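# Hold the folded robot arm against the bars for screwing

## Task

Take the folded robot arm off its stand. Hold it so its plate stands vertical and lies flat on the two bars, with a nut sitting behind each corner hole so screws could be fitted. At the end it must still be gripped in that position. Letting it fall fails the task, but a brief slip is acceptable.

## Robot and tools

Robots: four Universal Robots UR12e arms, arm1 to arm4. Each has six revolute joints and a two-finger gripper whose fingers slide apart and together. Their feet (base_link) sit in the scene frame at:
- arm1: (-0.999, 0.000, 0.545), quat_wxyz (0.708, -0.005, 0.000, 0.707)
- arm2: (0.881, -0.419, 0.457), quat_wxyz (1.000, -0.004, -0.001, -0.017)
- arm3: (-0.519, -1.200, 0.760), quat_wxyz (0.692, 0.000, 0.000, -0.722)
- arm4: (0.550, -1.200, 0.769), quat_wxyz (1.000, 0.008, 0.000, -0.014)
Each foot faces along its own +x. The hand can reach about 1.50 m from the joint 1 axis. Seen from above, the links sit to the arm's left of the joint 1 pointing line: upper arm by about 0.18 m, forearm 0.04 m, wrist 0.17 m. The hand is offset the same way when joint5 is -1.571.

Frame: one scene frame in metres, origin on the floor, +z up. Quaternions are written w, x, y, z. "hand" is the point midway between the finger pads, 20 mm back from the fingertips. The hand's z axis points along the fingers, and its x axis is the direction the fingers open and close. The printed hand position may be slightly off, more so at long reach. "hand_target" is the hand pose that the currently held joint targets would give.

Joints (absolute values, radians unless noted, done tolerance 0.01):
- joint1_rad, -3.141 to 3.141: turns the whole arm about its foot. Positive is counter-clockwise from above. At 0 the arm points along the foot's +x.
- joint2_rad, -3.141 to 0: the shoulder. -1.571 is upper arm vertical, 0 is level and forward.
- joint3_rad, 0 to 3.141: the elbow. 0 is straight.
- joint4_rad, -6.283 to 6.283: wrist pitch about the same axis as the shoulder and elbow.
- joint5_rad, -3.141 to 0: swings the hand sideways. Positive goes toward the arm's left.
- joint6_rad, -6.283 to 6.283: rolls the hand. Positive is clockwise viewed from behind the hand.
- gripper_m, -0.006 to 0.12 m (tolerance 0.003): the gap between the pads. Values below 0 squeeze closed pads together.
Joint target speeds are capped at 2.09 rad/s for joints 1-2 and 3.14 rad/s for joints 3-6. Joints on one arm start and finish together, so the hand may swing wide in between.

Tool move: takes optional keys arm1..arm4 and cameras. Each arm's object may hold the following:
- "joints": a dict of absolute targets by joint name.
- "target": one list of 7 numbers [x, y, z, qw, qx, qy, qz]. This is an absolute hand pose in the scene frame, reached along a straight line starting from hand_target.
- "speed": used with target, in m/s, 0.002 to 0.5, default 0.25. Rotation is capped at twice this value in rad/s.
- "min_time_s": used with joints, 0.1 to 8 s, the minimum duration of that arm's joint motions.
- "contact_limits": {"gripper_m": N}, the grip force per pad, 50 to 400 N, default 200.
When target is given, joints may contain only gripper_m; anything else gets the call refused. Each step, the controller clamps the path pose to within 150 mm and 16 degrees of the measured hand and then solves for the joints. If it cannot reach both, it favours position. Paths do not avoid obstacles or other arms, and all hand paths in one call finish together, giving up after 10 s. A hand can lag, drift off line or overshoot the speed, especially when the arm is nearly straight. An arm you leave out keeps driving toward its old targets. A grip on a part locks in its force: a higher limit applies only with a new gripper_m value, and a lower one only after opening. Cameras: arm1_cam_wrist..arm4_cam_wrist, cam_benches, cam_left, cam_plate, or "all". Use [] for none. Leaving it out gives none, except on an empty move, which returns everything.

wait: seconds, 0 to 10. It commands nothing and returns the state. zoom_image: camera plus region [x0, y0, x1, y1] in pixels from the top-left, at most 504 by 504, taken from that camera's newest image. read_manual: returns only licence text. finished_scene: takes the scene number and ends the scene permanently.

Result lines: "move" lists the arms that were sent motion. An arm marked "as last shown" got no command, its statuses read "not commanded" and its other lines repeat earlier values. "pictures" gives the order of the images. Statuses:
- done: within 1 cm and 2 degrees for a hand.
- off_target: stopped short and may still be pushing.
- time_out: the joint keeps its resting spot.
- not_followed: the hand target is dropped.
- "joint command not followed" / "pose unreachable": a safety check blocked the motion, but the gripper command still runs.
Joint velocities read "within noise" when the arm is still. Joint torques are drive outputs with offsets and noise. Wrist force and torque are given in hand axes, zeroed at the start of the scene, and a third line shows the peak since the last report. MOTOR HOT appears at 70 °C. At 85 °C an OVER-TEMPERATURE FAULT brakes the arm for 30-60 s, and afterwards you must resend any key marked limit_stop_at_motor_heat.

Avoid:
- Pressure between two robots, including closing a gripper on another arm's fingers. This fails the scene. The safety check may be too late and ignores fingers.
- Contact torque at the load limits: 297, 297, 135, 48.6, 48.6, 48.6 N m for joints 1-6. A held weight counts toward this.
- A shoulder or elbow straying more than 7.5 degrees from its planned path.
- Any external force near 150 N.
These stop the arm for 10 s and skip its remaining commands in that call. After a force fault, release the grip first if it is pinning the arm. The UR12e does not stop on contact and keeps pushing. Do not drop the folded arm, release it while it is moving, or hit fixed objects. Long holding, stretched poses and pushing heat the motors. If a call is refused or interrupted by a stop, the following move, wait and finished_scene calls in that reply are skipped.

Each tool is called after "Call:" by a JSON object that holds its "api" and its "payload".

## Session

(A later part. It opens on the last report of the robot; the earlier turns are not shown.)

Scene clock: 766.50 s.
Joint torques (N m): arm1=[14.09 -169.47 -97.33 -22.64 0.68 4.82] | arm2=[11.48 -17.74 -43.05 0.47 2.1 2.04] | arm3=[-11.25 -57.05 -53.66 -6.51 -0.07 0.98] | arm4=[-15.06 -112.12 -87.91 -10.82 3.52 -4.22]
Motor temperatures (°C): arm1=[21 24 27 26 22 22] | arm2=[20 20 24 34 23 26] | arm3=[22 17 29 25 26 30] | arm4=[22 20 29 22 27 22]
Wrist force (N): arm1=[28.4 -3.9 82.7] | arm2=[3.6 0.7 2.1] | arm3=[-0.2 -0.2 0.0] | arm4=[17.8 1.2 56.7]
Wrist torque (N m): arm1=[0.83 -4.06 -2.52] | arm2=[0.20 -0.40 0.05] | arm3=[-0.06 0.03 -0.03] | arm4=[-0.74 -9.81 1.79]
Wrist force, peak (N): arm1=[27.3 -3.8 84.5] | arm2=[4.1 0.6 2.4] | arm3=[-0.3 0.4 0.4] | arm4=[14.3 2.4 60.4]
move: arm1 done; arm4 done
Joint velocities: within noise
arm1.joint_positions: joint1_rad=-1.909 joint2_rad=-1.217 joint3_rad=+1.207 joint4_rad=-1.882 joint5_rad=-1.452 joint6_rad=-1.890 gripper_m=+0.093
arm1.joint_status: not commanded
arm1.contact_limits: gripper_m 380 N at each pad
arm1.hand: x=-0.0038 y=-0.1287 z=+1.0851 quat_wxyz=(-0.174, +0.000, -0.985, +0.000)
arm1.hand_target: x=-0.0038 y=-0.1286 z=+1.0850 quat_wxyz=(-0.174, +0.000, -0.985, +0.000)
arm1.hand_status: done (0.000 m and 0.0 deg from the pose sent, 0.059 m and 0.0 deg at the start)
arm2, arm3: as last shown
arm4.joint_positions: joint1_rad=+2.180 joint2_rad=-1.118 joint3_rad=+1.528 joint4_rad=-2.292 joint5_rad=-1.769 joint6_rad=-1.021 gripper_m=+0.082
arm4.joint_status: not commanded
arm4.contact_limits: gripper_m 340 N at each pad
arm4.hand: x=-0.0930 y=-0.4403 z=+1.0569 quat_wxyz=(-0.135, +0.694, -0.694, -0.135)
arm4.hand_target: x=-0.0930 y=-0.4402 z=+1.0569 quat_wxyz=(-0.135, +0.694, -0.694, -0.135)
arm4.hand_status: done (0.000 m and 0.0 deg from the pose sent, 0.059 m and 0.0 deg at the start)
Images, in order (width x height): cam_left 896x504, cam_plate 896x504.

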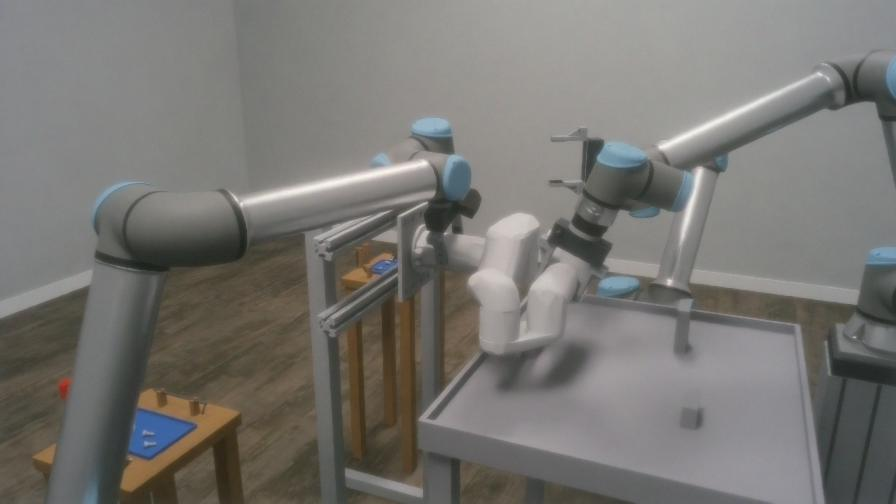

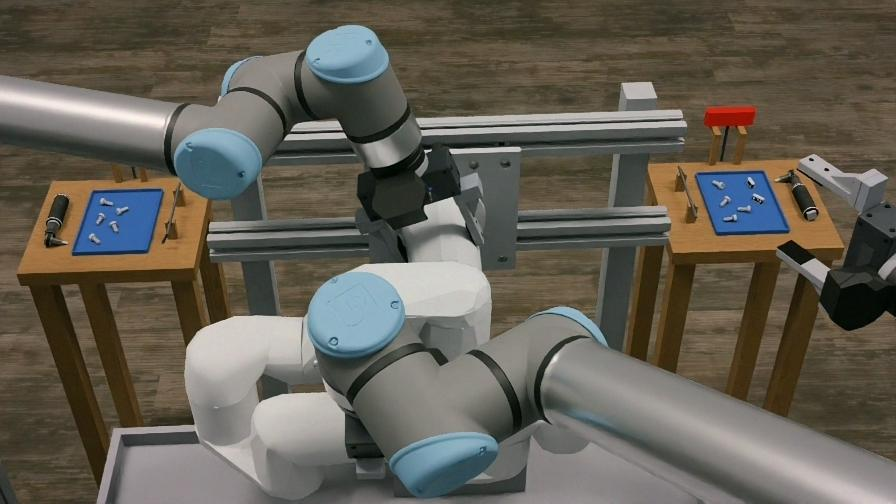

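Call:
{"api": "move", "payload": {"arm2": {"joints":{"joint1_rad":2.949,"joint2_rad":-1.6,"joint3_rad":2.0,"joint4_rad":-3.553,"joint5_rad":-2.384,"joint6_rad":1.561},"min_time_s":4}, "cameras": ["arm2_cam_wrist","cam_plate"]}}

Call:
{"api": "zoom_image", "payload": {"camera": "arm2_cam_wrist", "region": [200, 0, 500, 250]}}

Scene clock: 788.73 s.
Joint torques (N m): arm1=[14.35 -169.17 -97.16 -22.57 0.68 4.49] | arm2=[7.03 -33.72 -60.64 -6.03 2.22 1.96] | arm3=[-11.13 -57.08 -53.83 -6.56 0.03 1.24] | arm4=[-14.56 -112.97 -87.94 -10.65 3.52 -4.34]
Motor temperatures (°C): arm1=[21 24 27 26 22 22] | arm2=[20 20 24 34 23 26] | arm3=[22 17 29 25 26 30] | arm4=[22 20 29 22 27 22]
Wrist force (N): arm1=[28.8 -3.7 82.6] | arm2=[3.9 1.0 2.1] | arm3=[-0.4 0.0 0.2] | arm4=[18.2 0.9 56.7]
Wrist torque (N m): arm1=[0.83 -4.12 -2.48] | arm2=[0.25 -0.45 0.06] | arm3=[-0.03 0.06 -0.04] | arm4=[-0.77 -9.83 1.80]
Wrist force, peak (N): arm1=[29.1 -4.1 82.8] | arm2=[4.1 0.9 2.3] | arm3=[-0.7 0.1 0.5] | arm4=[18.2 0.9 56.7]
move: arm2 done
Joint velocities: within noise
arm1, arm3, arm4: as last shown
arm1.contact_limits: gripper_m 380 N at each pad
arm1.hand: x=-0.0038 y=-0.1286 z=+1.0850 quat_wxyz=(-0.174, +0.000, -0.985, +0.000)
arm2.joint_positions: joint1_rad=+2.949 joint2_rad=-1.600 joint3_rad=+2.000 joint4_rad=-3.553 joint5_rad=-2.384 joint6_rad=+1.561 gripper_m=+0.120
arm2.joint_status: all done
arm2.hand: x=+0.2020 y=-0.2250 z=+1.1468 quat_wxyz=(+0.614, -0.351, -0.613, -0.351)
arm2.hand_target: x=+0.2020 y=-0.2250 z=+1.1468 quat_wxyz=(+0.614, -0.351, -0.613, -0.351)
arm2.hand_status: not commanded
arm4.contact_limits: gripper_m 340 N at each pad
arm4.hand: x=-0.0930 y=-0.4402 z=+1.0569 quat_wxyz=(-0.135, +0.694, -0.694, -0.135)
Images, in order (width x height): arm2_cam_wrist 896x504, cam_plate 896x504.

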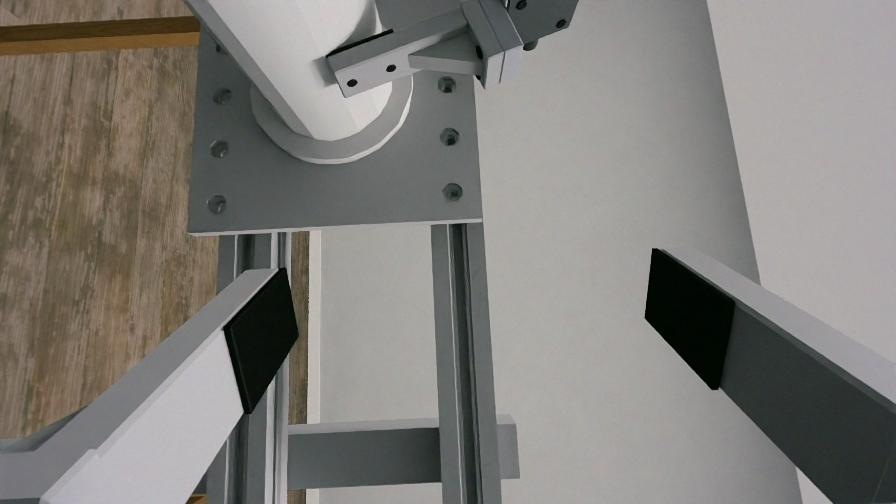

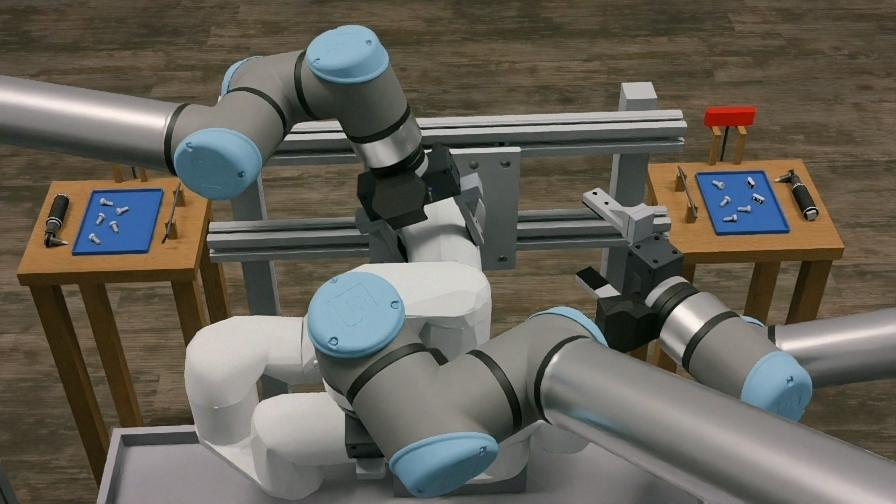

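Scaled by 1.680 from the camera's image (finer frame: 1280x720).

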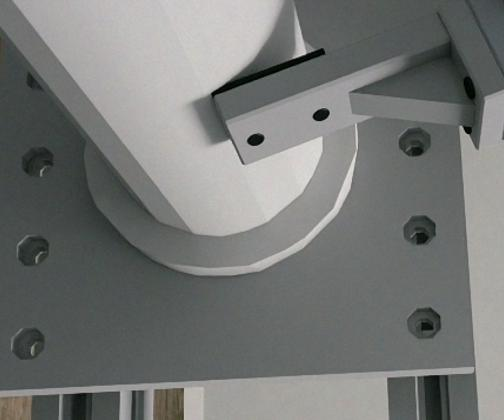

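Call:
{"api": "move", "payload": {"arm1": {"target":[-0.0041,-0.1006,1.0876,0.1736,0,0.9848,0],"speed":0.03}, "arm4": {"target":[-0.0933,-0.4122,1.0595,-0.135,0.694,-0.694,-0.135],"speed":0.03}, "cameras": ["arm2_cam_wrist","cam_plate"]}}

Call:
{"api": "zoom_image", "payload": {"camera": "arm2_cam_wrist", "region": [200, 0, 500, 250]}}

Call:
{"api": "zoom_image", "payload": {"camera": "cam_plate", "region": [440, 110, 560, 270]}}

Scene clock: 828.27 s.
Joint torques (N m): arm1=[12.81 -170.22 -98.41 -23.16 0.36 4.14] | arm2=[0.09 -33.43 -59.37 -6 2.19 1.64] | arm3=[-10.84 -56.08 -54.19 -6.69 0.02 1.11] | arm4=[-15.4 -116.93 -87.37 -3.83 3.56 -4.13]
Motor temperatures (°C): arm1=[21 24 27 26 22 22] | arm2=[20 20 24 34 23 26] | arm3=[22 17 29 25 26 30] | arm4=[22 20 29 22 27 22]
Wrist force (N): arm1=[29.8 -3.0 83.5] | arm2=[3.9 0.9 1.9] | arm3=[-0.2 0.1 0.5] | arm4=[18.8 0.2 54.9]
Wrist torque (N m): arm1=[0.76 -4.17 -2.08] | arm2=[0.23 -0.45 0.06] | arm3=[-0.02 0.04 -0.03] | arm4=[-0.72 -10.16 1.80]
Wrist force, peak (N): arm1=[29.6 -2.8 83.6] | arm2=[3.9 0.7 2.4] | arm3=[-0.3 -0.1 0.7] | arm4=[19.5 -0.9 56.8]
move: arm1 done; arm4 done
Joint velocities: within noise
arm1.joint_positions: joint1_rad=-1.880 joint2_rad=-1.224 joint3_rad=+1.212 joint4_rad=-1.883 joint5_rad=-1.461 joint6_rad=-1.862 gripper_m=+0.093
arm1.joint_status: not commanded
arm1.contact_limits: gripper_m 380 N at each pad
arm1.hand: x=-0.0041 y=-0.1007 z=+1.0876 quat_wxyz=(-0.174, +0.000, -0.985, +0.000)
arm1.hand_target: x=-0.0041 y=-0.1006 z=+1.0876 quat_wxyz=(-0.174, +0.000, -0.985, +0.000)
arm1.hand_status: done (0.000 m and 0.0 deg from the pose sent, 0.028 m and 0.0 deg at the start)
arm2, arm3: as last shown
arm4.joint_positions: joint1_rad=+2.164 joint2_rad=-1.088 joint3_rad=+1.478 joint4_rad=-2.276 joint5_rad=-1.764 joint6_rad=-1.037 gripper_m=+0.082
arm4.joint_status: not commanded
arm4.contact_limits: gripper_m 340 N at each pad
arm4.hand: x=-0.0933 y=-0.4123 z=+1.0595 quat_wxyz=(-0.135, +0.694, -0.694, -0.135)
arm4.hand_target: x=-0.0933 y=-0.4122 z=+1.0595 quat_wxyz=(-0.135, +0.694, -0.694, -0.135)
arm4.hand_status: done (0.000 m and 0.0 deg from the pose sent, 0.028 m and 0.0 deg at the start)
Images, in order (width x height): arm2_cam_wrist 896x504, cam_plate 896x504.

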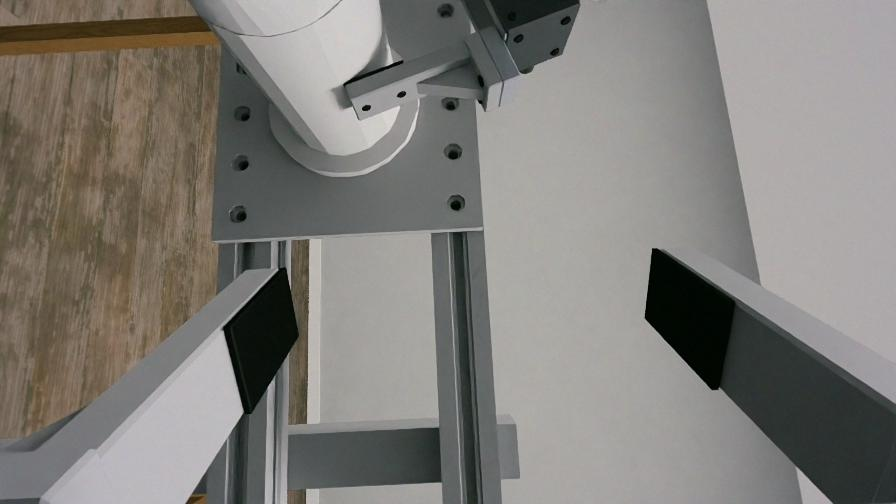

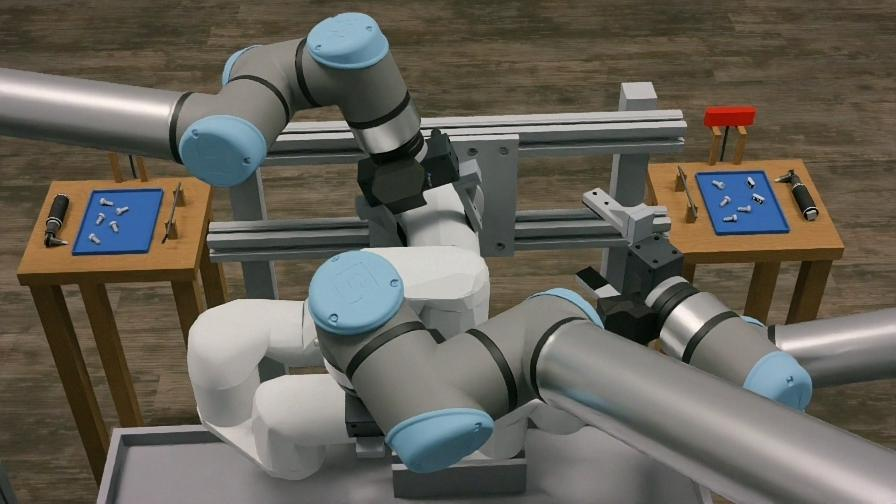

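Scaled by 1.680 from the camera's image (finer frame: 1280x720).

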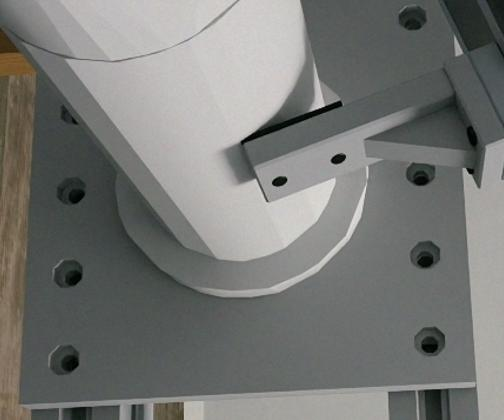

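Scaled by 3.150 from the camera's image (finer frame: 1280x720).

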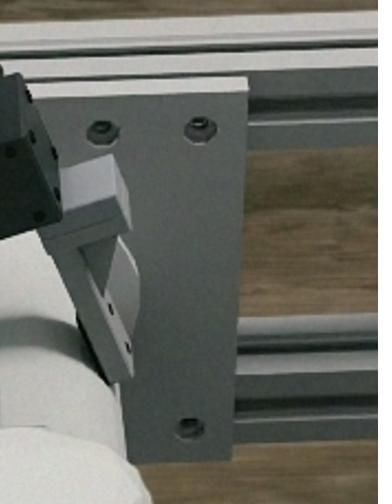

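Call:
{"api": "move", "payload": {"arm1": {"target":[-0.0043,-0.0992,1.0876,0.1736,0,0.9848,0],"speed":0.003}, "arm4": {"target":[-0.0935,-0.4108,1.0595,-0.135,0.694,-0.694,-0.135],"speed":0.003}}}

Scene clock: 841.47 s.
Joint torques (N m): arm1=[13.28 -170.27 -98.42 -23.1 0.25 4.15] | arm2=[-4.46 -33.01 -59.93 -5.83 2.15 1.85] | arm3=[-11.96 -57.43 -53.96 -6.67 0.15 1.09] | arm4=[-14.52 -116.18 -87.67 -3.75 3.75 -4.28]
Motor temperatures (°C): arm1=[21 24 27 26 22 22] | arm2=[20 20 24 33 23 26] | arm3=[22 17 29 25 26 30] | arm4=[22 20 29 22 27 22]
Wrist force (N): arm1=[30.3 -2.9 83.6] | arm2=[3.7 1.0 1.8] | arm3=[0.1 0.0 0.1] | arm4=[18.5 0.4 54.8]
Wrist torque (N m): arm1=[0.77 -4.23 -2.02] | arm2=[0.25 -0.41 0.06] | arm3=[-0.02 -0.02 -0.03] | arm4=[-0.67 -10.15 1.77]
Wrist force, peak (N): arm1=[30.3 -2.8 83.7] | arm2=[4.1 1.0 2.3] | arm3=[-0.5 0.0 0.5] | arm4=[18.7 0.0 55.1]
move: arm1 done; arm4 done
Joint velocities: within noise
arm1.joint_positions: joint1_rad=-1.878 joint2_rad=-1.224 joint3_rad=+1.213 joint4_rad=-1.884 joint5_rad=-1.462 joint6_rad=-1.860 gripper_m=+0.093
arm1.joint_status: not commanded
arm1.contact_limits: gripper_m 380 N at each pad
arm1.hand: x=-0.0043 y=-0.0992 z=+1.0876 quat_wxyz=(-0.174, +0.000, -0.985, +0.000)
arm1.hand_target: x=-0.0043 y=-0.0992 z=+1.0876 quat_wxyz=(-0.174, +0.000, -0.985, +0.000)
arm1.hand_status: done (0.000 m and 0.0 deg from the pose sent, 0.001 m and 0.0 deg at the start)
arm2, arm3: as last shown
arm4.joint_positions: joint1_rad=+2.163 joint2_rad=-1.086 joint3_rad=+1.475 joint4_rad=-2.275 joint5_rad=-1.763 joint6_rad=-1.038 gripper_m=+0.082
arm4.joint_status: not commanded
arm4.contact_limits: gripper_m 340 N at each pad
arm4.hand: x=-0.0935 y=-0.4108 z=+1.0595 quat_wxyz=(-0.135, +0.694, -0.694, -0.135)
arm4.hand_target: x=-0.0935 y=-0.4108 z=+1.0595 quat_wxyz=(-0.135, +0.694, -0.694, -0.135)
arm4.hand_status: done (0.000 m and 0.0 deg from the pose sent, 0.001 m and 0.0 deg at the start)
pictures: none

No contact yet; continue in small steps.

Call:
{"api": "move", "payload": {"arm1": {"target":[-0.0043,-0.0986,1.0876,0.1736,0,0.9848,0],"speed":0.002}, "arm4": {"target":[-0.0935,-0.4102,1.0595,-0.135,0.694,-0.694,-0.135],"speed":0.002}}}

Scene clock: 846.07 s.
Joint torques (N m): arm1=[12.76 -169.36 -98.63 -23.29 0.27 3.94] | arm2=[-5.51 -33.23 -59.61 -6.14 2.06 2.11] | arm3=[-11.3 -56.98 -54.39 -6.79 -0.01 1.52] | arm4=[-15.32 -114.41 -87.91 -3.73 3.8 -4.45]
Motor temperatures (°C): arm1=[21 24 27 26 22 22] | arm2=[20 20 24 33 23 26] | arm3=[22 17 29 25 26 30] | arm4=[22 20 29 22 27 22]
Wrist force (N): arm1=[30.1 -2.9 83.6] | arm2=[3.7 1.1 1.7] | arm3=[-0.1 0.1 0.4] | arm4=[18.6 0.1 54.8]
Wrist torque (N m): arm1=[0.76 -4.20 -2.01] | arm2=[0.25 -0.42 0.06] | arm3=[-0.01 0.01 -0.03] | arm4=[-0.71 -10.17 1.77]
Wrist force, peak (N): arm1=[30.0 -2.9 83.8] | arm2=[4.2 1.0 2.0] | arm3=[-0.1 0.4 0.6] | arm4=[18.5 0.1 55.1]
move: arm1 done; arm4 done
Joint velocities: within noise
arm1.joint_positions: joint1_rad=-1.877 joint2_rad=-1.224 joint3_rad=+1.213 joint4_rad=-1.884 joint5_rad=-1.462 joint6_rad=-1.860 gripper_m=+0.093
arm1.joint_status: not commanded
arm1.contact_limits: gripper_m 380 N at each pad
arm1.hand: x=-0.0043 y=-0.0986 z=+1.0876 quat_wxyz=(-0.174, +0.000, -0.985, +0.000)
arm1.hand_target: x=-0.0043 y=-0.0986 z=+1.0876 quat_wxyz=(-0.174, +0.000, -0.985, +0.000)
arm1.hand_status: done (0.000 m and 0.0 deg from the pose sent, 0.001 m and 0.0 deg at the start)
arm2, arm3: as last shown
arm4.joint_positions: joint1_rad=+2.163 joint2_rad=-1.085 joint3_rad=+1.474 joint4_rad=-2.275 joint5_rad=-1.763 joint6_rad=-1.038 gripper_m=+0.082
arm4.joint_status: not commanded
arm4.contact_limits: gripper_m 340 N at each pad
arm4.hand: x=-0.0935 y=-0.4102 z=+1.0595 quat_wxyz=(-0.135, +0.694, -0.694, -0.135)
arm4.hand_target: x=-0.0935 y=-0.4102 z=+1.0595 quat_wxyz=(-0.135, +0.694, -0.694, -0.135)
arm4.hand_status: done (0.000 m and 0.0 deg from the pose sent, 0.001 m and 0.0 deg at the start)
pictures: none

Call:
{"api": "move", "payload": {"arm1": {"target":[-0.0043,-0.0979,1.0876,0.1736,0,0.9848,0],"speed":0.002}, "arm4": {"target":[-0.0935,-0.4095,1.0595,-0.135,0.694,-0.694,-0.135],"speed":0.002}, "cameras": ["arm2_cam_wrist","cam_plate"]}}

Call:
{"api": "zoom_image", "payload": {"camera": "arm2_cam_wrist", "region": [200, 0, 500, 250]}}

Call:
{"api": "zoom_image", "payload": {"camera": "cam_plate", "region": [440, 110, 560, 270]}}

Scene clock: 855.03 s.
Joint torques (N m): arm1=[31.79 -167.11 -98.49 -23.71 7.43 3.47] | arm2=[-5.72 -34.08 -59.57 -6.05 2.14 1.98] | arm3=[-10.87 -56.9 -54.07 -7.11 0.01 1.14] | arm4=[-26.87 -105.73 -86.86 -4.68 -0.49 -6.43]
Motor temperatures (°C): arm1=[21 24 27 26 22 22] | arm2=[20 20 24 33 23 26] | arm3=[22 17 29 25 26 30] | arm4=[22 20 29 22 27 22]
Wrist force (N): arm1=[39.3 -20.6 79.9] | arm2=[3.7 0.9 1.8] | arm3=[-0.2 0.0 0.0] | arm4=[30.9 3.6 40.3]
Wrist torque (N m): arm1=[1.14 -4.75 -1.28] | arm2=[0.22 -0.43 0.06] | arm3=[-0.03 0.03 -0.04] | arm4=[-0.61 -9.59 3.96]
Wrist force, peak (N): arm1=[39.4 -20.7 79.9] | arm2=[3.9 1.2 2.1] | arm3=[-0.6 0.0 0.4] | arm4=[18.5 0.0 55.0]
move: arm1 done; arm4 done
Joint velocities: within noise
arm1.joint_positions: joint1_rad=-1.877 joint2_rad=-1.225 joint3_rad=+1.213 joint4_rad=-1.884 joint5_rad=-1.462 joint6_rad=-1.859 gripper_m=+0.093
arm1.joint_status: not commanded
arm1.contact_limits: gripper_m 380 N at each pad
arm1.hand: x=-0.0043 y=-0.0980 z=+1.0876 quat_wxyz=(-0.174, +0.000, -0.985, +0.000)
arm1.hand_target: x=-0.0043 y=-0.0979 z=+1.0876 quat_wxyz=(-0.174, +0.000, -0.985, +0.000)
arm1.hand_status: done (0.000 m and 0.0 deg from the pose sent, 0.001 m and 0.0 deg at the start)
arm2, arm3: as last shown
arm4.joint_positions: joint1_rad=+2.162 joint2_rad=-1.084 joint3_rad=+1.473 joint4_rad=-2.275 joint5_rad=-1.763 joint6_rad=-1.038 gripper_m=+0.082
arm4.joint_status: not commanded
arm4.contact_limits: gripper_m 340 N at each pad
arm4.hand: x=-0.0935 y=-0.4095 z=+1.0595 quat_wxyz=(-0.135, +0.694, -0.694, -0.135)
arm4.hand_target: x=-0.0935 y=-0.4095 z=+1.0595 quat_wxyz=(-0.135, +0.694, -0.694, -0.135)
arm4.hand_status: done (0.000 m and 0.0 deg from the pose sent, 0.001 m and 0.0 deg at the start)
Images, in order (width x height): arm2_cam_wrist 896x504, cam_plate 896x504.

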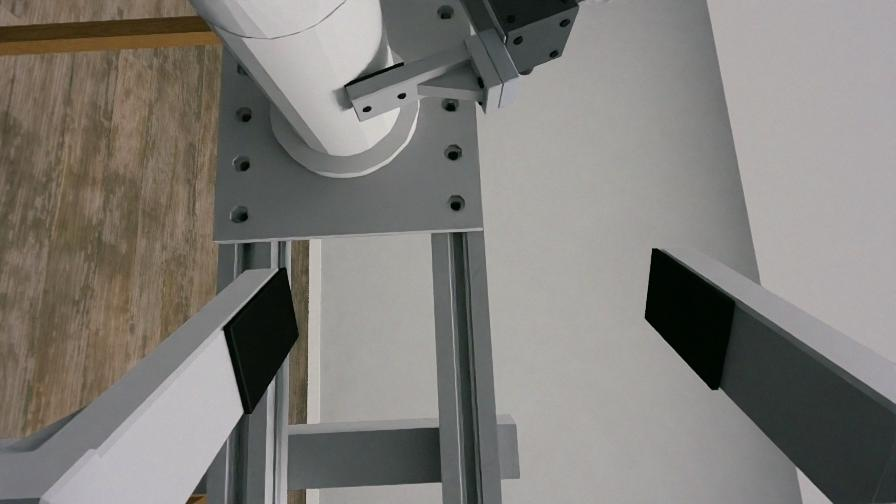

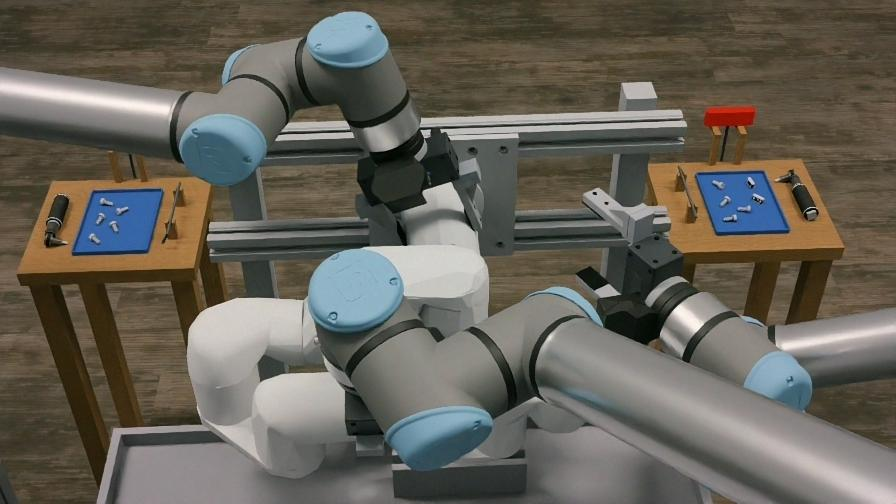

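Scaled by 1.680 from the camera's image (finer frame: 1280x720).

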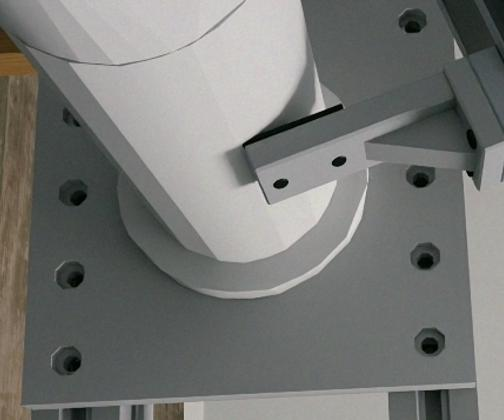

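Scaled by 3.150 from the camera's image (finer frame: 1280x720).

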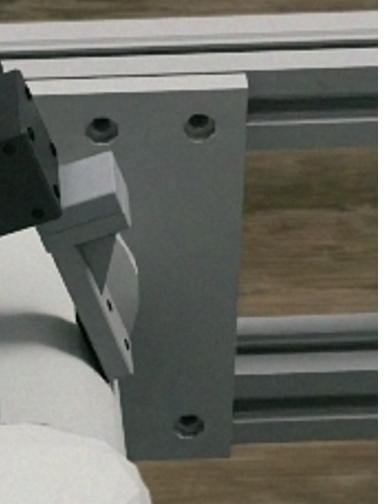

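Call:
{"api": "move", "payload": {"arm1": {"target":[-0.0045,-0.0974,1.0881,0.1736,0.0008,0.9848,-0.0013],"speed":0.002}, "arm4": {"target":[-0.0943,-0.40885,1.0607,-0.13434,0.69346,-0.69485,-0.13407],"speed":0.002}}}

Scene clock: 892.40 s.
Joint torques (N m): arm1=[42.7 -174.31 -102.02 -22.35 10.1 5] | arm2=[-6.9 -32.51 -60.28 -6.06 2.06 2.11] | arm3=[-10.97 -56.85 -54.31 -6.87 -0.05 1.55] | arm4=[1.41 -89.24 -93.67 -10.46 0.8 -0.57]
Motor temperatures (°C): arm1=[21 24 28 26 22 22] | arm2=[20 20 24 33 23 26] | arm3=[22 17 29 25 26 30] | arm4=[22 20 29 22 27 22]
Wrist force (N): arm1=[41.2 -34.2 86.4] | arm2=[3.8 0.8 2.0] | arm3=[0.0 0.1 0.3] | arm4=[58.4 -12.9 15.8]
Wrist torque (N m): arm1=[1.36 -5.18 -2.96] | arm2=[0.21 -0.44 0.06] | arm3=[-0.01 0.01 -0.03] | arm4=[-0.55 -9.68 3.01]
Wrist force, peak (N): arm1=[39.1 -34.1 88.7] | arm2=[3.9 1.1 2.2] | arm3=[-0.1 0.2 0.7] | arm4=[58.7 -12.9 15.8]
move: arm1 done; arm4 done
Joint velocities: within noise
arm1.joint_positions: joint1_rad=-1.875 joint2_rad=-1.225 joint3_rad=+1.213 joint4_rad=-1.885 joint5_rad=-1.465 joint6_rad=-1.856 gripper_m=+0.093
arm1.joint_status: not commanded
arm1.contact_limits: gripper_m 380 N at each pad
arm1.hand: x=-0.0045 y=-0.0974 z=+1.0881 quat_wxyz=(-0.174, -0.001, -0.985, +0.001)
arm1.hand_target: x=-0.0045 y=-0.0974 z=+1.0881 quat_wxyz=(-0.174, -0.001, -0.985, +0.001)
arm1.hand_status: done (0.000 m and 0.0 deg from the pose sent, 0.001 m and 0.2 deg at the start)
arm2, arm3: as last shown
arm4.joint_positions: joint1_rad=+2.163 joint2_rad=-1.083 joint3_rad=+1.468 joint4_rad=-2.268 joint5_rad=-1.763 joint6_rad=-1.036 gripper_m=+0.082
arm4.joint_status: not commanded
arm4.contact_limits: gripper_m 340 N at each pad
arm4.hand: x=-0.0943 y=-0.4088 z=+1.0607 quat_wxyz=(-0.134, +0.694, -0.695, -0.134)
arm4.hand_target: x=-0.0943 y=-0.4089 z=+1.0607 quat_wxyz=(-0.134, +0.694, -0.695, -0.134)
arm4.hand_status: done (0.000 m and 0.0 deg from the pose sent, 0.002 m and 0.2 deg at the start)
pictures: none

Call:
{"api": "move", "payload": {"arm1": {"target":[-0.0044,-0.09728,1.08825,0.1736,0.00026,0.9848,-0.00198],"speed":0.002}, "arm4": {"target":[-0.09397,-0.40884,1.06131,-0.13376,0.69384,-0.69467,-0.1336],"speed":0.002}, "cameras": ["cam_plate"]}}

Scene clock: 949.03 s.
Joint torques (N m): arm1=[40.38 -158.64 -125.09 -23.1 8.83 0.86] | arm2=[-6.15 -32.71 -59.81 -6.03 1.88 1.99] | arm3=[-10.32 -56.33 -54.2 -6.85 0.14 1.64] | arm4=[-34.82 -123.61 -91.82 -9.08 1.62 -5.44]
Motor temperatures (°C): arm1=[20 25 28 26 22 22] | arm2=[20 20 25 33 23 26] | arm3=[22 17 29 25 26 30] | arm4=[22 20 29 22 27 22]
Wrist force (N): arm1=[39.3 -31.3 88.9] | arm2=[3.8 0.7 1.9] | arm3=[-0.1 0.0 0.0] | arm4=[52.5 -11.3 20.0]
Wrist torque (N m): arm1=[1.37 -5.37 -2.72] | arm2=[0.20 -0.44 0.06] | arm3=[-0.02 0.01 -0.03] | arm4=[-0.58 -10.05 3.06]
Wrist force, peak (N): arm1=[39.2 -35.2 88.4] | arm2=[3.9 1.2 1.9] | arm3=[-0.2 0.0 0.6] | arm4=[59.0 -13.6 15.5]
move: arm1 done; arm4 done
Joint velocities: within noise
arm1.joint_positions: joint1_rad=-1.875 joint2_rad=-1.225 joint3_rad=+1.213 joint4_rad=-1.885 joint5_rad=-1.467 joint6_rad=-1.857 gripper_m=+0.093
arm1.joint_status: not commanded
arm1.contact_limits: gripper_m 380 N at each pad
arm1.hand: x=-0.0044 y=-0.0973 z=+1.0882 quat_wxyz=(-0.174, +0.000, -0.985, +0.002)
arm1.hand_target: x=-0.0044 y=-0.0973 z=+1.0883 quat_wxyz=(-0.174, +0.000, -0.985, +0.002)
arm1.hand_status: done (0.000 m and 0.0 deg from the pose sent, 0.000 m and 0.1 deg at the start)
arm2: as last shown
arm3.joint_positions: joint1_rad=-0.300 joint2_rad=-1.570 joint3_rad=+1.570 joint4_rad=-1.570 joint5_rad=-1.571 joint6_rad=+0.000 gripper_m=+0.119
arm3.joint_status: not commanded
arm3.hand: x=-0.5872 y=-1.9096 z=+1.2695 quat_wxyz=(+0.000, -0.985, +0.170, +0.000)
arm3.hand_target: x=-0.5872 y=-1.9096 z=+1.2695 quat_wxyz=(+0.000, -0.985, +0.170, +0.000)
arm3.hand_status: not commanded
arm4.joint_positions: joint1_rad=+2.162 joint2_rad=-1.084 joint3_rad=+1.467 joint4_rad=-2.266 joint5_rad=-1.761 joint6_rad=-1.037 gripper_m=+0.082
arm4.joint_status: not commanded
arm4.contact_limits: gripper_m 340 N at each pad
arm4.hand: x=-0.0940 y=-0.4088 z=+1.0613 quat_wxyz=(-0.134, +0.694, -0.695, -0.134)
arm4.hand_target: x=-0.0940 y=-0.4088 z=+1.0613 quat_wxyz=(-0.134, +0.694, -0.695, -0.134)
arm4.hand_status: done (0.000 m and 0.0 deg from the pose sent, 0.001 m and 0.1 deg at the start)
Images, in order (width x height): cam_plate 896x504.

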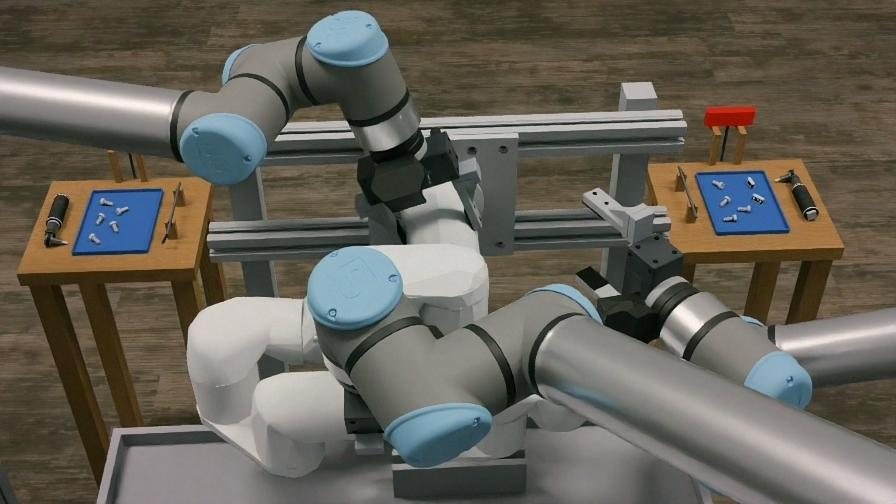

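Call:
{"api": "move", "payload": {"arm1": {"target":[-0.00435,-0.09699,1.0885,0.1736,-0.0002,0.9848,-0.00316],"speed":0.002}, "arm4": {"target":[-0.09377,-0.40866,1.06233,-0.13286,0.69418,-0.69467,-0.13277],"speed":0.002}}}

Call:
{"api": "wait", "payload": {"seconds": 1, "cameras": ["cam_plate", "arm2_cam_wrist"]}}

Call:
{"api": "zoom_image", "payload": {"camera": "cam_plate", "region": [440, 110, 560, 270]}}

Call:
{"api": "zoom_image", "payload": {"camera": "arm2_cam_wrist", "region": [200, 0, 500, 250]}}

Scene clock: 999.37 s.
Joint torques (N m): arm1=[46.74 -174.27 -128.03 -23.05 10.6 0.49] | arm2=[-4.72 -33.59 -60.8 -5.8 2.21 1.87] | arm3=[-10.11 -57.78 -53.93 -6.97 0.31 1.69] | arm4=[-38.83 -144.47 -106.52 -9.85 1.62 -5.81]
Motor temperatures (°C): arm1=[20 25 28 26 22 22] | arm2=[20 20 25 33 23 26] | arm3=[22 17 29 25 26 29] | arm4=[21 20 30 22 27 22]
Wrist force (N): arm1=[38.6 -37.8 95.2] | arm2=[3.7 0.9 1.9] | arm3=[-0.3 0.4 0.1] | arm4=[64.4 -8.3 44.2]
Wrist torque (N m): arm1=[1.46 -5.56 -2.01] | arm2=[0.22 -0.43 0.07] | arm3=[0.03 0.05 -0.03] | arm4=[-0.89 -15.24 3.28]
Wrist force, peak (N): arm1=[38.6 -37.8 95.2] | arm2=[3.9 1.1 2.1] | arm3=[-0.1 0.3 0.7] | arm4=[64.4 -8.3 44.2]
move: arm1 done; arm4 done
Joint velocities: within noise
arm1.joint_positions: joint1_rad=-1.874 joint2_rad=-1.225 joint3_rad=+1.213 joint4_rad=-1.885 joint5_rad=-1.469 joint6_rad=-1.858 gripper_m=+0.093
arm1.joint_status: not commanded
arm1.contact_limits: gripper_m 380 N at each pad
arm1.hand: x=-0.0043 y=-0.0970 z=+1.0885 quat_wxyz=(-0.174, +0.000, -0.985, +0.003)
arm1.hand_target: x=-0.0043 y=-0.0970 z=+1.0885 quat_wxyz=(-0.174, +0.000, -0.985, +0.003)
arm1.hand_status: done (0.000 m and 0.0 deg from the pose sent, 0.000 m and 0.1 deg at the start)
arm2, arm3: as last shown
arm4.joint_positions: joint1_rad=+2.161 joint2_rad=-1.084 joint3_rad=+1.465 joint4_rad=-2.261 joint5_rad=-1.760 joint6_rad=-1.038 gripper_m=+0.082
arm4.joint_status: not commanded
arm4.contact_limits: gripper_m 340 N at each pad
arm4.hand: x=-0.0938 y=-0.4087 z=+1.0623 quat_wxyz=(-0.133, +0.694, -0.695, -0.133)
arm4.hand_target: x=-0.0938 y=-0.4087 z=+1.0623 quat_wxyz=(-0.133, +0.694, -0.695, -0.133)
arm4.hand_status: done (0.000 m and 0.0 deg from the pose sent, 0.001 m and 0.1 deg at the start)
pictures: none

Scene clock: 1000.37 s.
Joint torques (N m): arm1=[47.08 -180.28 -128.14 -23.1 11.76 0.51] | arm2=[-4.68 -33.55 -59.87 -5.86 2.13 1.84] | arm3=[-11.08 -57.26 -54.66 -7.1 0.13 1.55] | arm4=[-40.28 -145.51 -106.63 -10.03 0.79 -5.86]
Motor temperatures (°C): arm1=[20 25 28 26 22 22] | arm2=[20 20 25 33 23 26] | arm3=[22 17 29 25 26 29] | arm4=[21 20 30 22 27 22]
Wrist force (N): arm1=[38.3 -39.4 94.8] | arm2=[3.9 1.0 1.8] | arm3=[-0.2 -0.3 0.4] | arm4=[64.6 -7.1 44.7]
Wrist torque (N m): arm1=[1.39 -5.47 -2.04] | arm2=[0.24 -0.46 0.06] | arm3=[-0.07 0.04 -0.04] | arm4=[-0.81 -15.11 3.24]
Wrist force, peak (N): arm1=[39.1 -39.3 95.3] | arm2=[4.1 0.9 1.6] | arm3=[-0.3 0.0 0.6] | arm4=[65.0 -7.5 44.7]
Joint velocities: within noise
arm1.joint_positions: joint1_rad=-1.874 joint2_rad=-1.225 joint3_rad=+1.213 joint4_rad=-1.885 joint5_rad=-1.469 joint6_rad=-1.858 gripper_m=+0.093
arm1.joint_status: not commanded
arm1.contact_limits: gripper_m 380 N at each pad
arm1.hand: x=-0.0043 y=-0.0970 z=+1.0885 quat_wxyz=(-0.174, +0.000, -0.985, +0.003)
arm1.hand_target: x=-0.0043 y=-0.0970 z=+1.0885 quat_wxyz=(-0.174, +0.000, -0.985, +0.003)
arm1.hand_status: done (0.000 m and 0.0 deg from the pose sent, 0.000 m and 0.1 deg at the start)
arm2.joint_positions: joint1_rad=+2.949 joint2_rad=-1.600 joint3_rad=+2.000 joint4_rad=-3.553 joint5_rad=-2.384 joint6_rad=+1.561 gripper_m=+0.120
arm2.joint_status: not commanded
arm2.hand: x=+0.2020 y=-0.2250 z=+1.1468 quat_wxyz=(+0.614, -0.351, -0.613, -0.351)
arm2.hand_target: x=+0.2020 y=-0.2250 z=+1.1468 quat_wxyz=(+0.614, -0.351, -0.613, -0.351)
arm2.hand_status: not commanded
arm3.joint_positions: joint1_rad=-0.300 joint2_rad=-1.570 joint3_rad=+1.570 joint4_rad=-1.570 joint5_rad=-1.571 joint6_rad=+0.000 gripper_m=+0.119
arm3.joint_status: not commanded
arm3.hand: x=-0.5872 y=-1.9096 z=+1.2695 quat_wxyz=(+0.000, -0.985, +0.170, +0.000)
arm3.hand_target: x=-0.5872 y=-1.9096 z=+1.2695 quat_wxyz=(+0.000, -0.985, +0.170, +0.000)
arm3.hand_status: not commanded
arm4.joint_positions: joint1_rad=+2.161 joint2_rad=-1.084 joint3_rad=+1.465 joint4_rad=-2.261 joint5_rad=-1.760 joint6_rad=-1.038 gripper_m=+0.082
arm4.joint_status: not commanded
arm4.contact_limits: gripper_m 340 N at each pad
arm4.hand: x=-0.0938 y=-0.4087 z=+1.0623 quat_wxyz=(-0.133, +0.694, -0.695, -0.133)
arm4.hand_target: x=-0.0938 y=-0.4087 z=+1.0623 quat_wxyz=(-0.133, +0.694, -0.695, -0.133)
arm4.hand_status: done (0.000 m and 0.0 deg from the pose sent, 0.001 m and 0.1 deg at the start)
wait: 1.00 s; at rest by 0.27 s
pictures: arm2_cam_wrist, cam_plate
Images, in order (width x height): arm2_cam_wrist 896x504, cam_plate 896x504.

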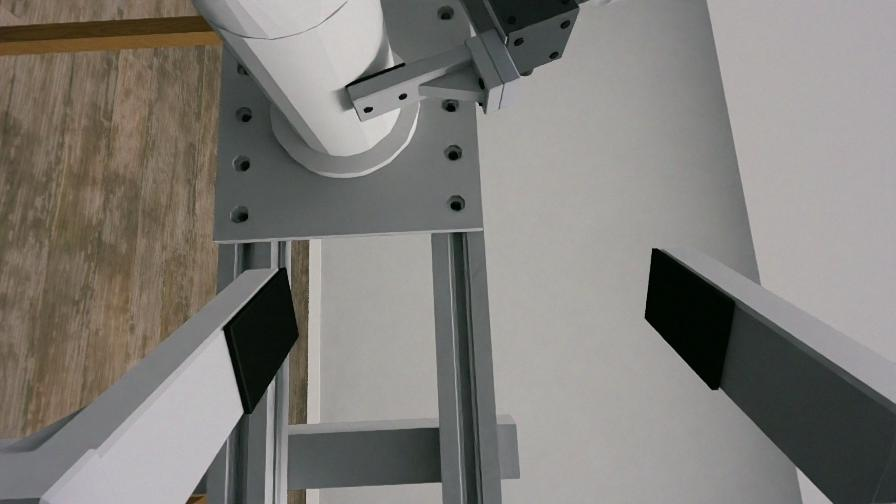

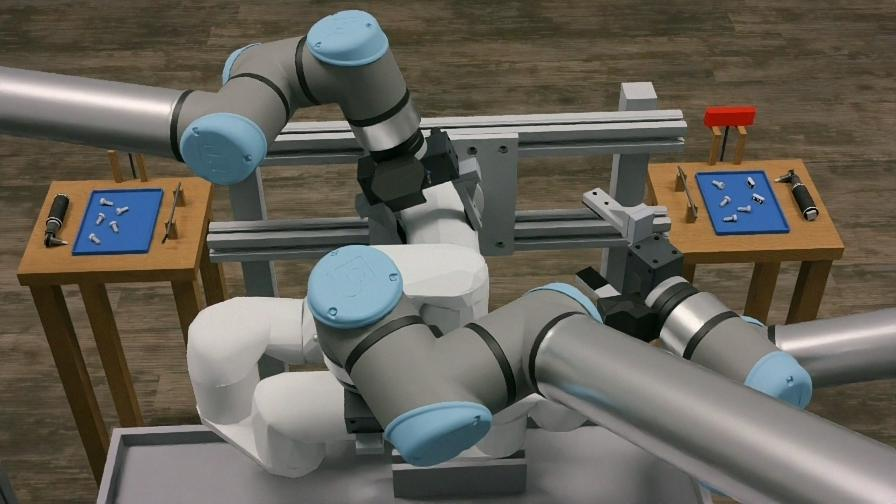

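Scaled by 3.150 from the camera's image (finer frame: 1280x720).

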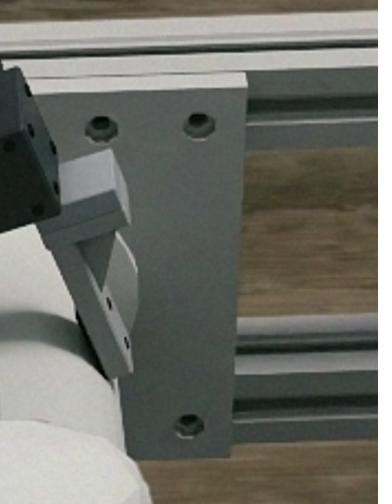

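Scaled by 1.680 from the camera's image (finer frame: 1280x720).

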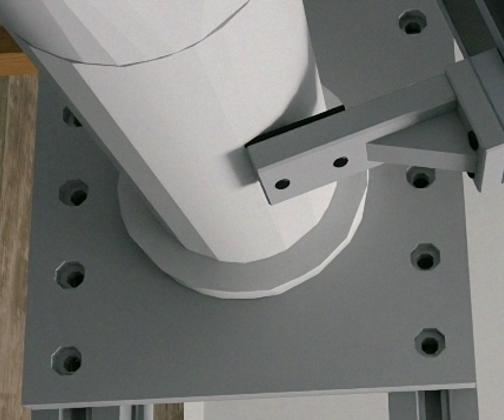

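Call:
{"api": "move", "payload": {"arm1": {"target":[-0.00432,-0.0972,1.08837,0.1736,-0.00024,0.9848,-0.0025],"speed":0.002}, "arm4": {"target":[-0.09365,-0.40886,1.0618,-0.13329,0.6942,-0.69448,-0.13324],"speed":0.002}}}

Call:
{"api": "wait", "payload": {"seconds": 1, "cameras": ["cam_plate"]}}

Call:
{"api": "zoom_image", "payload": {"camera": "cam_plate", "region": [440, 110, 560, 270]}}

Scene clock: 1022.27 s.
Joint torques (N m): arm1=[13.71 -162.51 -129.37 -18.07 14.13 0.14] | arm2=[-4.85 -31.93 -59.84 -6.1 2.06 1.73] | arm3=[-11.24 -57.72 -54.19 -6.94 0.13 1.62] | arm4=[2.61 -146.06 -73.64 -13.92 -4.62 -5.54]
Motor temperatures (°C): arm1=[20 25 28 26 22 22] | arm2=[20 20 25 33 23 26] | arm3=[22 17 29 25 26 29] | arm4=[21 20 30 22 27 22]
Wrist force (N): arm1=[44.3 -32.4 92.4] | arm2=[3.7 0.9 2.0] | arm3=[-0.2 0.0 0.3] | arm4=[47.7 1.2 46.6]
Wrist torque (N m): arm1=[1.35 -5.43 -1.55] | arm2=[0.21 -0.42 0.06] | arm3=[-0.03 0.04 -0.04] | arm4=[-0.71 -12.83 3.30]
Wrist force, peak (N): arm1=[44.2 -43.8 96.8] | arm2=[3.9 1.1 2.1] | arm3=[-0.4 -0.1 0.5] | arm4=[65.8 -8.4 45.5]
move: arm1 done; arm4 done
Joint velocities: within noise
arm1.joint_positions: joint1_rad=-1.874 joint2_rad=-1.225 joint3_rad=+1.213 joint4_rad=-1.885 joint5_rad=-1.468 joint6_rad=-1.858 gripper_m=+0.093
arm1.joint_status: not commanded
arm1.contact_limits: gripper_m 380 N at each pad
arm1.hand: x=-0.0043 y=-0.0972 z=+1.0884 quat_wxyz=(-0.174, +0.000, -0.985, +0.002)
arm1.hand_target: x=-0.0043 y=-0.0972 z=+1.0884 quat_wxyz=(-0.174, +0.000, -0.985, +0.003)
arm1.hand_status: done (0.000 m and 0.0 deg from the pose sent, 0.000 m and 0.1 deg at the start)
arm2, arm3: as last shown
arm4.joint_positions: joint1_rad=+2.161 joint2_rad=-1.084 joint3_rad=+1.467 joint4_rad=-2.264 joint5_rad=-1.760 joint6_rad=-1.038 gripper_m=+0.082
arm4.joint_status: not commanded
arm4.contact_limits: gripper_m 340 N at each pad
arm4.hand: x=-0.0936 y=-0.4088 z=+1.0618 quat_wxyz=(-0.133, +0.694, -0.695, -0.133)
arm4.hand_target: x=-0.0936 y=-0.4089 z=+1.0618 quat_wxyz=(-0.133, +0.694, -0.695, -0.133)
arm4.hand_status: done (0.000 m and 0.0 deg from the pose sent, 0.001 m and 0.1 deg at the start)
pictures: none

Scene clock: 1023.27 s.
Joint torques (N m): arm1=[12.02 -161.25 -127.95 -18.5 12.33 0.14] | arm2=[-5.38 -31.74 -60.57 -6.13 2.27 2] | arm3=[-11.7 -56.42 -55.23 -7.19 0.24 1.73] | arm4=[5.39 -143.06 -72.3 -12.87 -2.75 -5.82]
Motor temperatures (°C): arm1=[20 25 28 26 22 22] | arm2=[20 20 25 33 23 26] | arm3=[22 17 29 25 26 29] | arm4=[21 20 30 22 27 22]
Wrist force (N): arm1=[45.5 -30.7 91.3] | arm2=[3.5 0.8 1.7] | arm3=[-0.3 -0.1 0.1] | arm4=[45.0 -0.1 47.4]
Wrist torque (N m): arm1=[1.34 -5.48 -1.56] | arm2=[0.21 -0.39 0.06] | arm3=[-0.05 0.05 -0.04] | arm4=[-0.70 -12.70 3.32]
Wrist force, peak (N): arm1=[44.6 -32.2 92.4] | arm2=[4.0 0.9 2.1] | arm3=[-0.2 0.0 0.5] | arm4=[47.6 1.0 46.6]
Joint velocities: within noise
arm1.joint_positions: joint1_rad=-1.874 joint2_rad=-1.225 joint3_rad=+1.213 joint4_rad=-1.885 joint5_rad=-1.468 joint6_rad=-1.858 gripper_m=+0.093
arm1.joint_status: not commanded
arm1.contact_limits: gripper_m 380 N at each pad
arm1.hand: x=-0.0043 y=-0.0972 z=+1.0884 quat_wxyz=(-0.174, +0.000, -0.985, +0.002)
arm1.hand_target: x=-0.0043 y=-0.0972 z=+1.0884 quat_wxyz=(-0.174, +0.000, -0.985, +0.003)
arm1.hand_status: done (0.000 m and 0.0 deg from the pose sent, 0.000 m and 0.1 deg at the start)
arm2.joint_positions: joint1_rad=+2.949 joint2_rad=-1.600 joint3_rad=+2.000 joint4_rad=-3.553 joint5_rad=-2.384 joint6_rad=+1.561 gripper_m=+0.120
arm2.joint_status: not commanded
arm2.hand: x=+0.2020 y=-0.2250 z=+1.1468 quat_wxyz=(+0.614, -0.351, -0.613, -0.351)
arm2.hand_target: x=+0.2020 y=-0.2250 z=+1.1468 quat_wxyz=(+0.614, -0.351, -0.613, -0.351)
arm2.hand_status: not commanded
arm3.joint_positions: joint1_rad=-0.300 joint2_rad=-1.570 joint3_rad=+1.570 joint4_rad=-1.570 joint5_rad=-1.571 joint6_rad=+0.000 gripper_m=+0.119
arm3.joint_status: not commanded
arm3.hand: x=-0.5872 y=-1.9096 z=+1.2695 quat_wxyz=(+0.000, -0.985, +0.170, +0.000)
arm3.hand_target: x=-0.5872 y=-1.9096 z=+1.2695 quat_wxyz=(+0.000, -0.985, +0.170, +0.000)
arm3.hand_status: not commanded
arm4.joint_positions: joint1_rad=+2.161 joint2_rad=-1.084 joint3_rad=+1.467 joint4_rad=-2.264 joint5_rad=-1.760 joint6_rad=-1.038 gripper_m=+0.082
arm4.joint_status: not commanded
arm4.contact_limits: gripper_m 340 N at each pad
arm4.hand: x=-0.0936 y=-0.4089 z=+1.0618 quat_wxyz=(-0.133, +0.694, -0.695, -0.133)
arm4.hand_target: x=-0.0936 y=-0.4089 z=+1.0618 quat_wxyz=(-0.133, +0.694, -0.695, -0.133)
arm4.hand_status: done (0.000 m and 0.0 deg from the pose sent, 0.001 m and 0.1 deg at the start)
wait: 1.00 s; at rest by 0.27 s
Images, in order (width x height): cam_plate 896x504.

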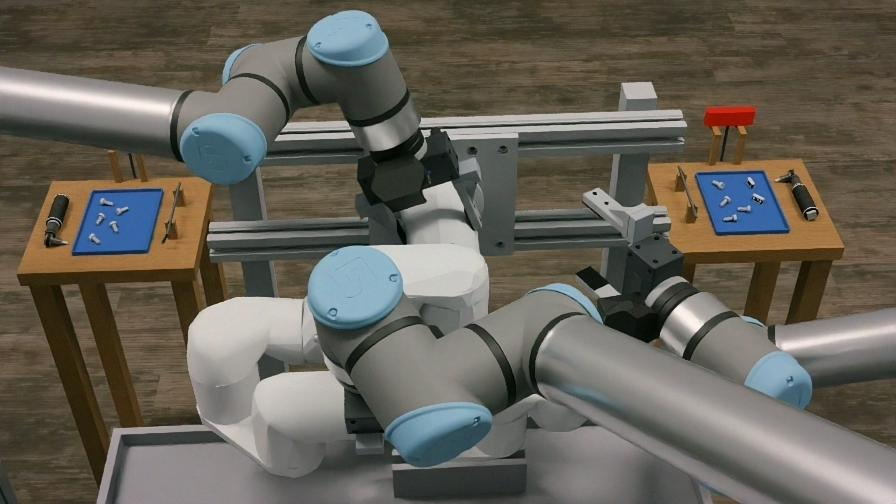

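Scaled by 3.150 from the camera's image (finer frame: 1280x720).

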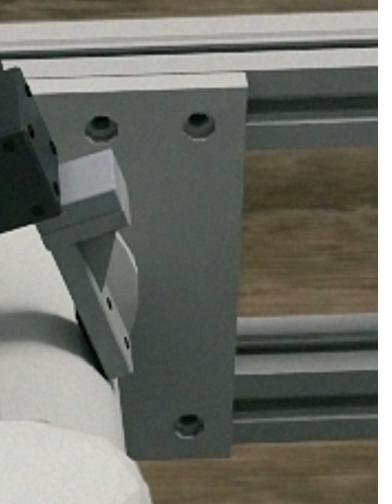

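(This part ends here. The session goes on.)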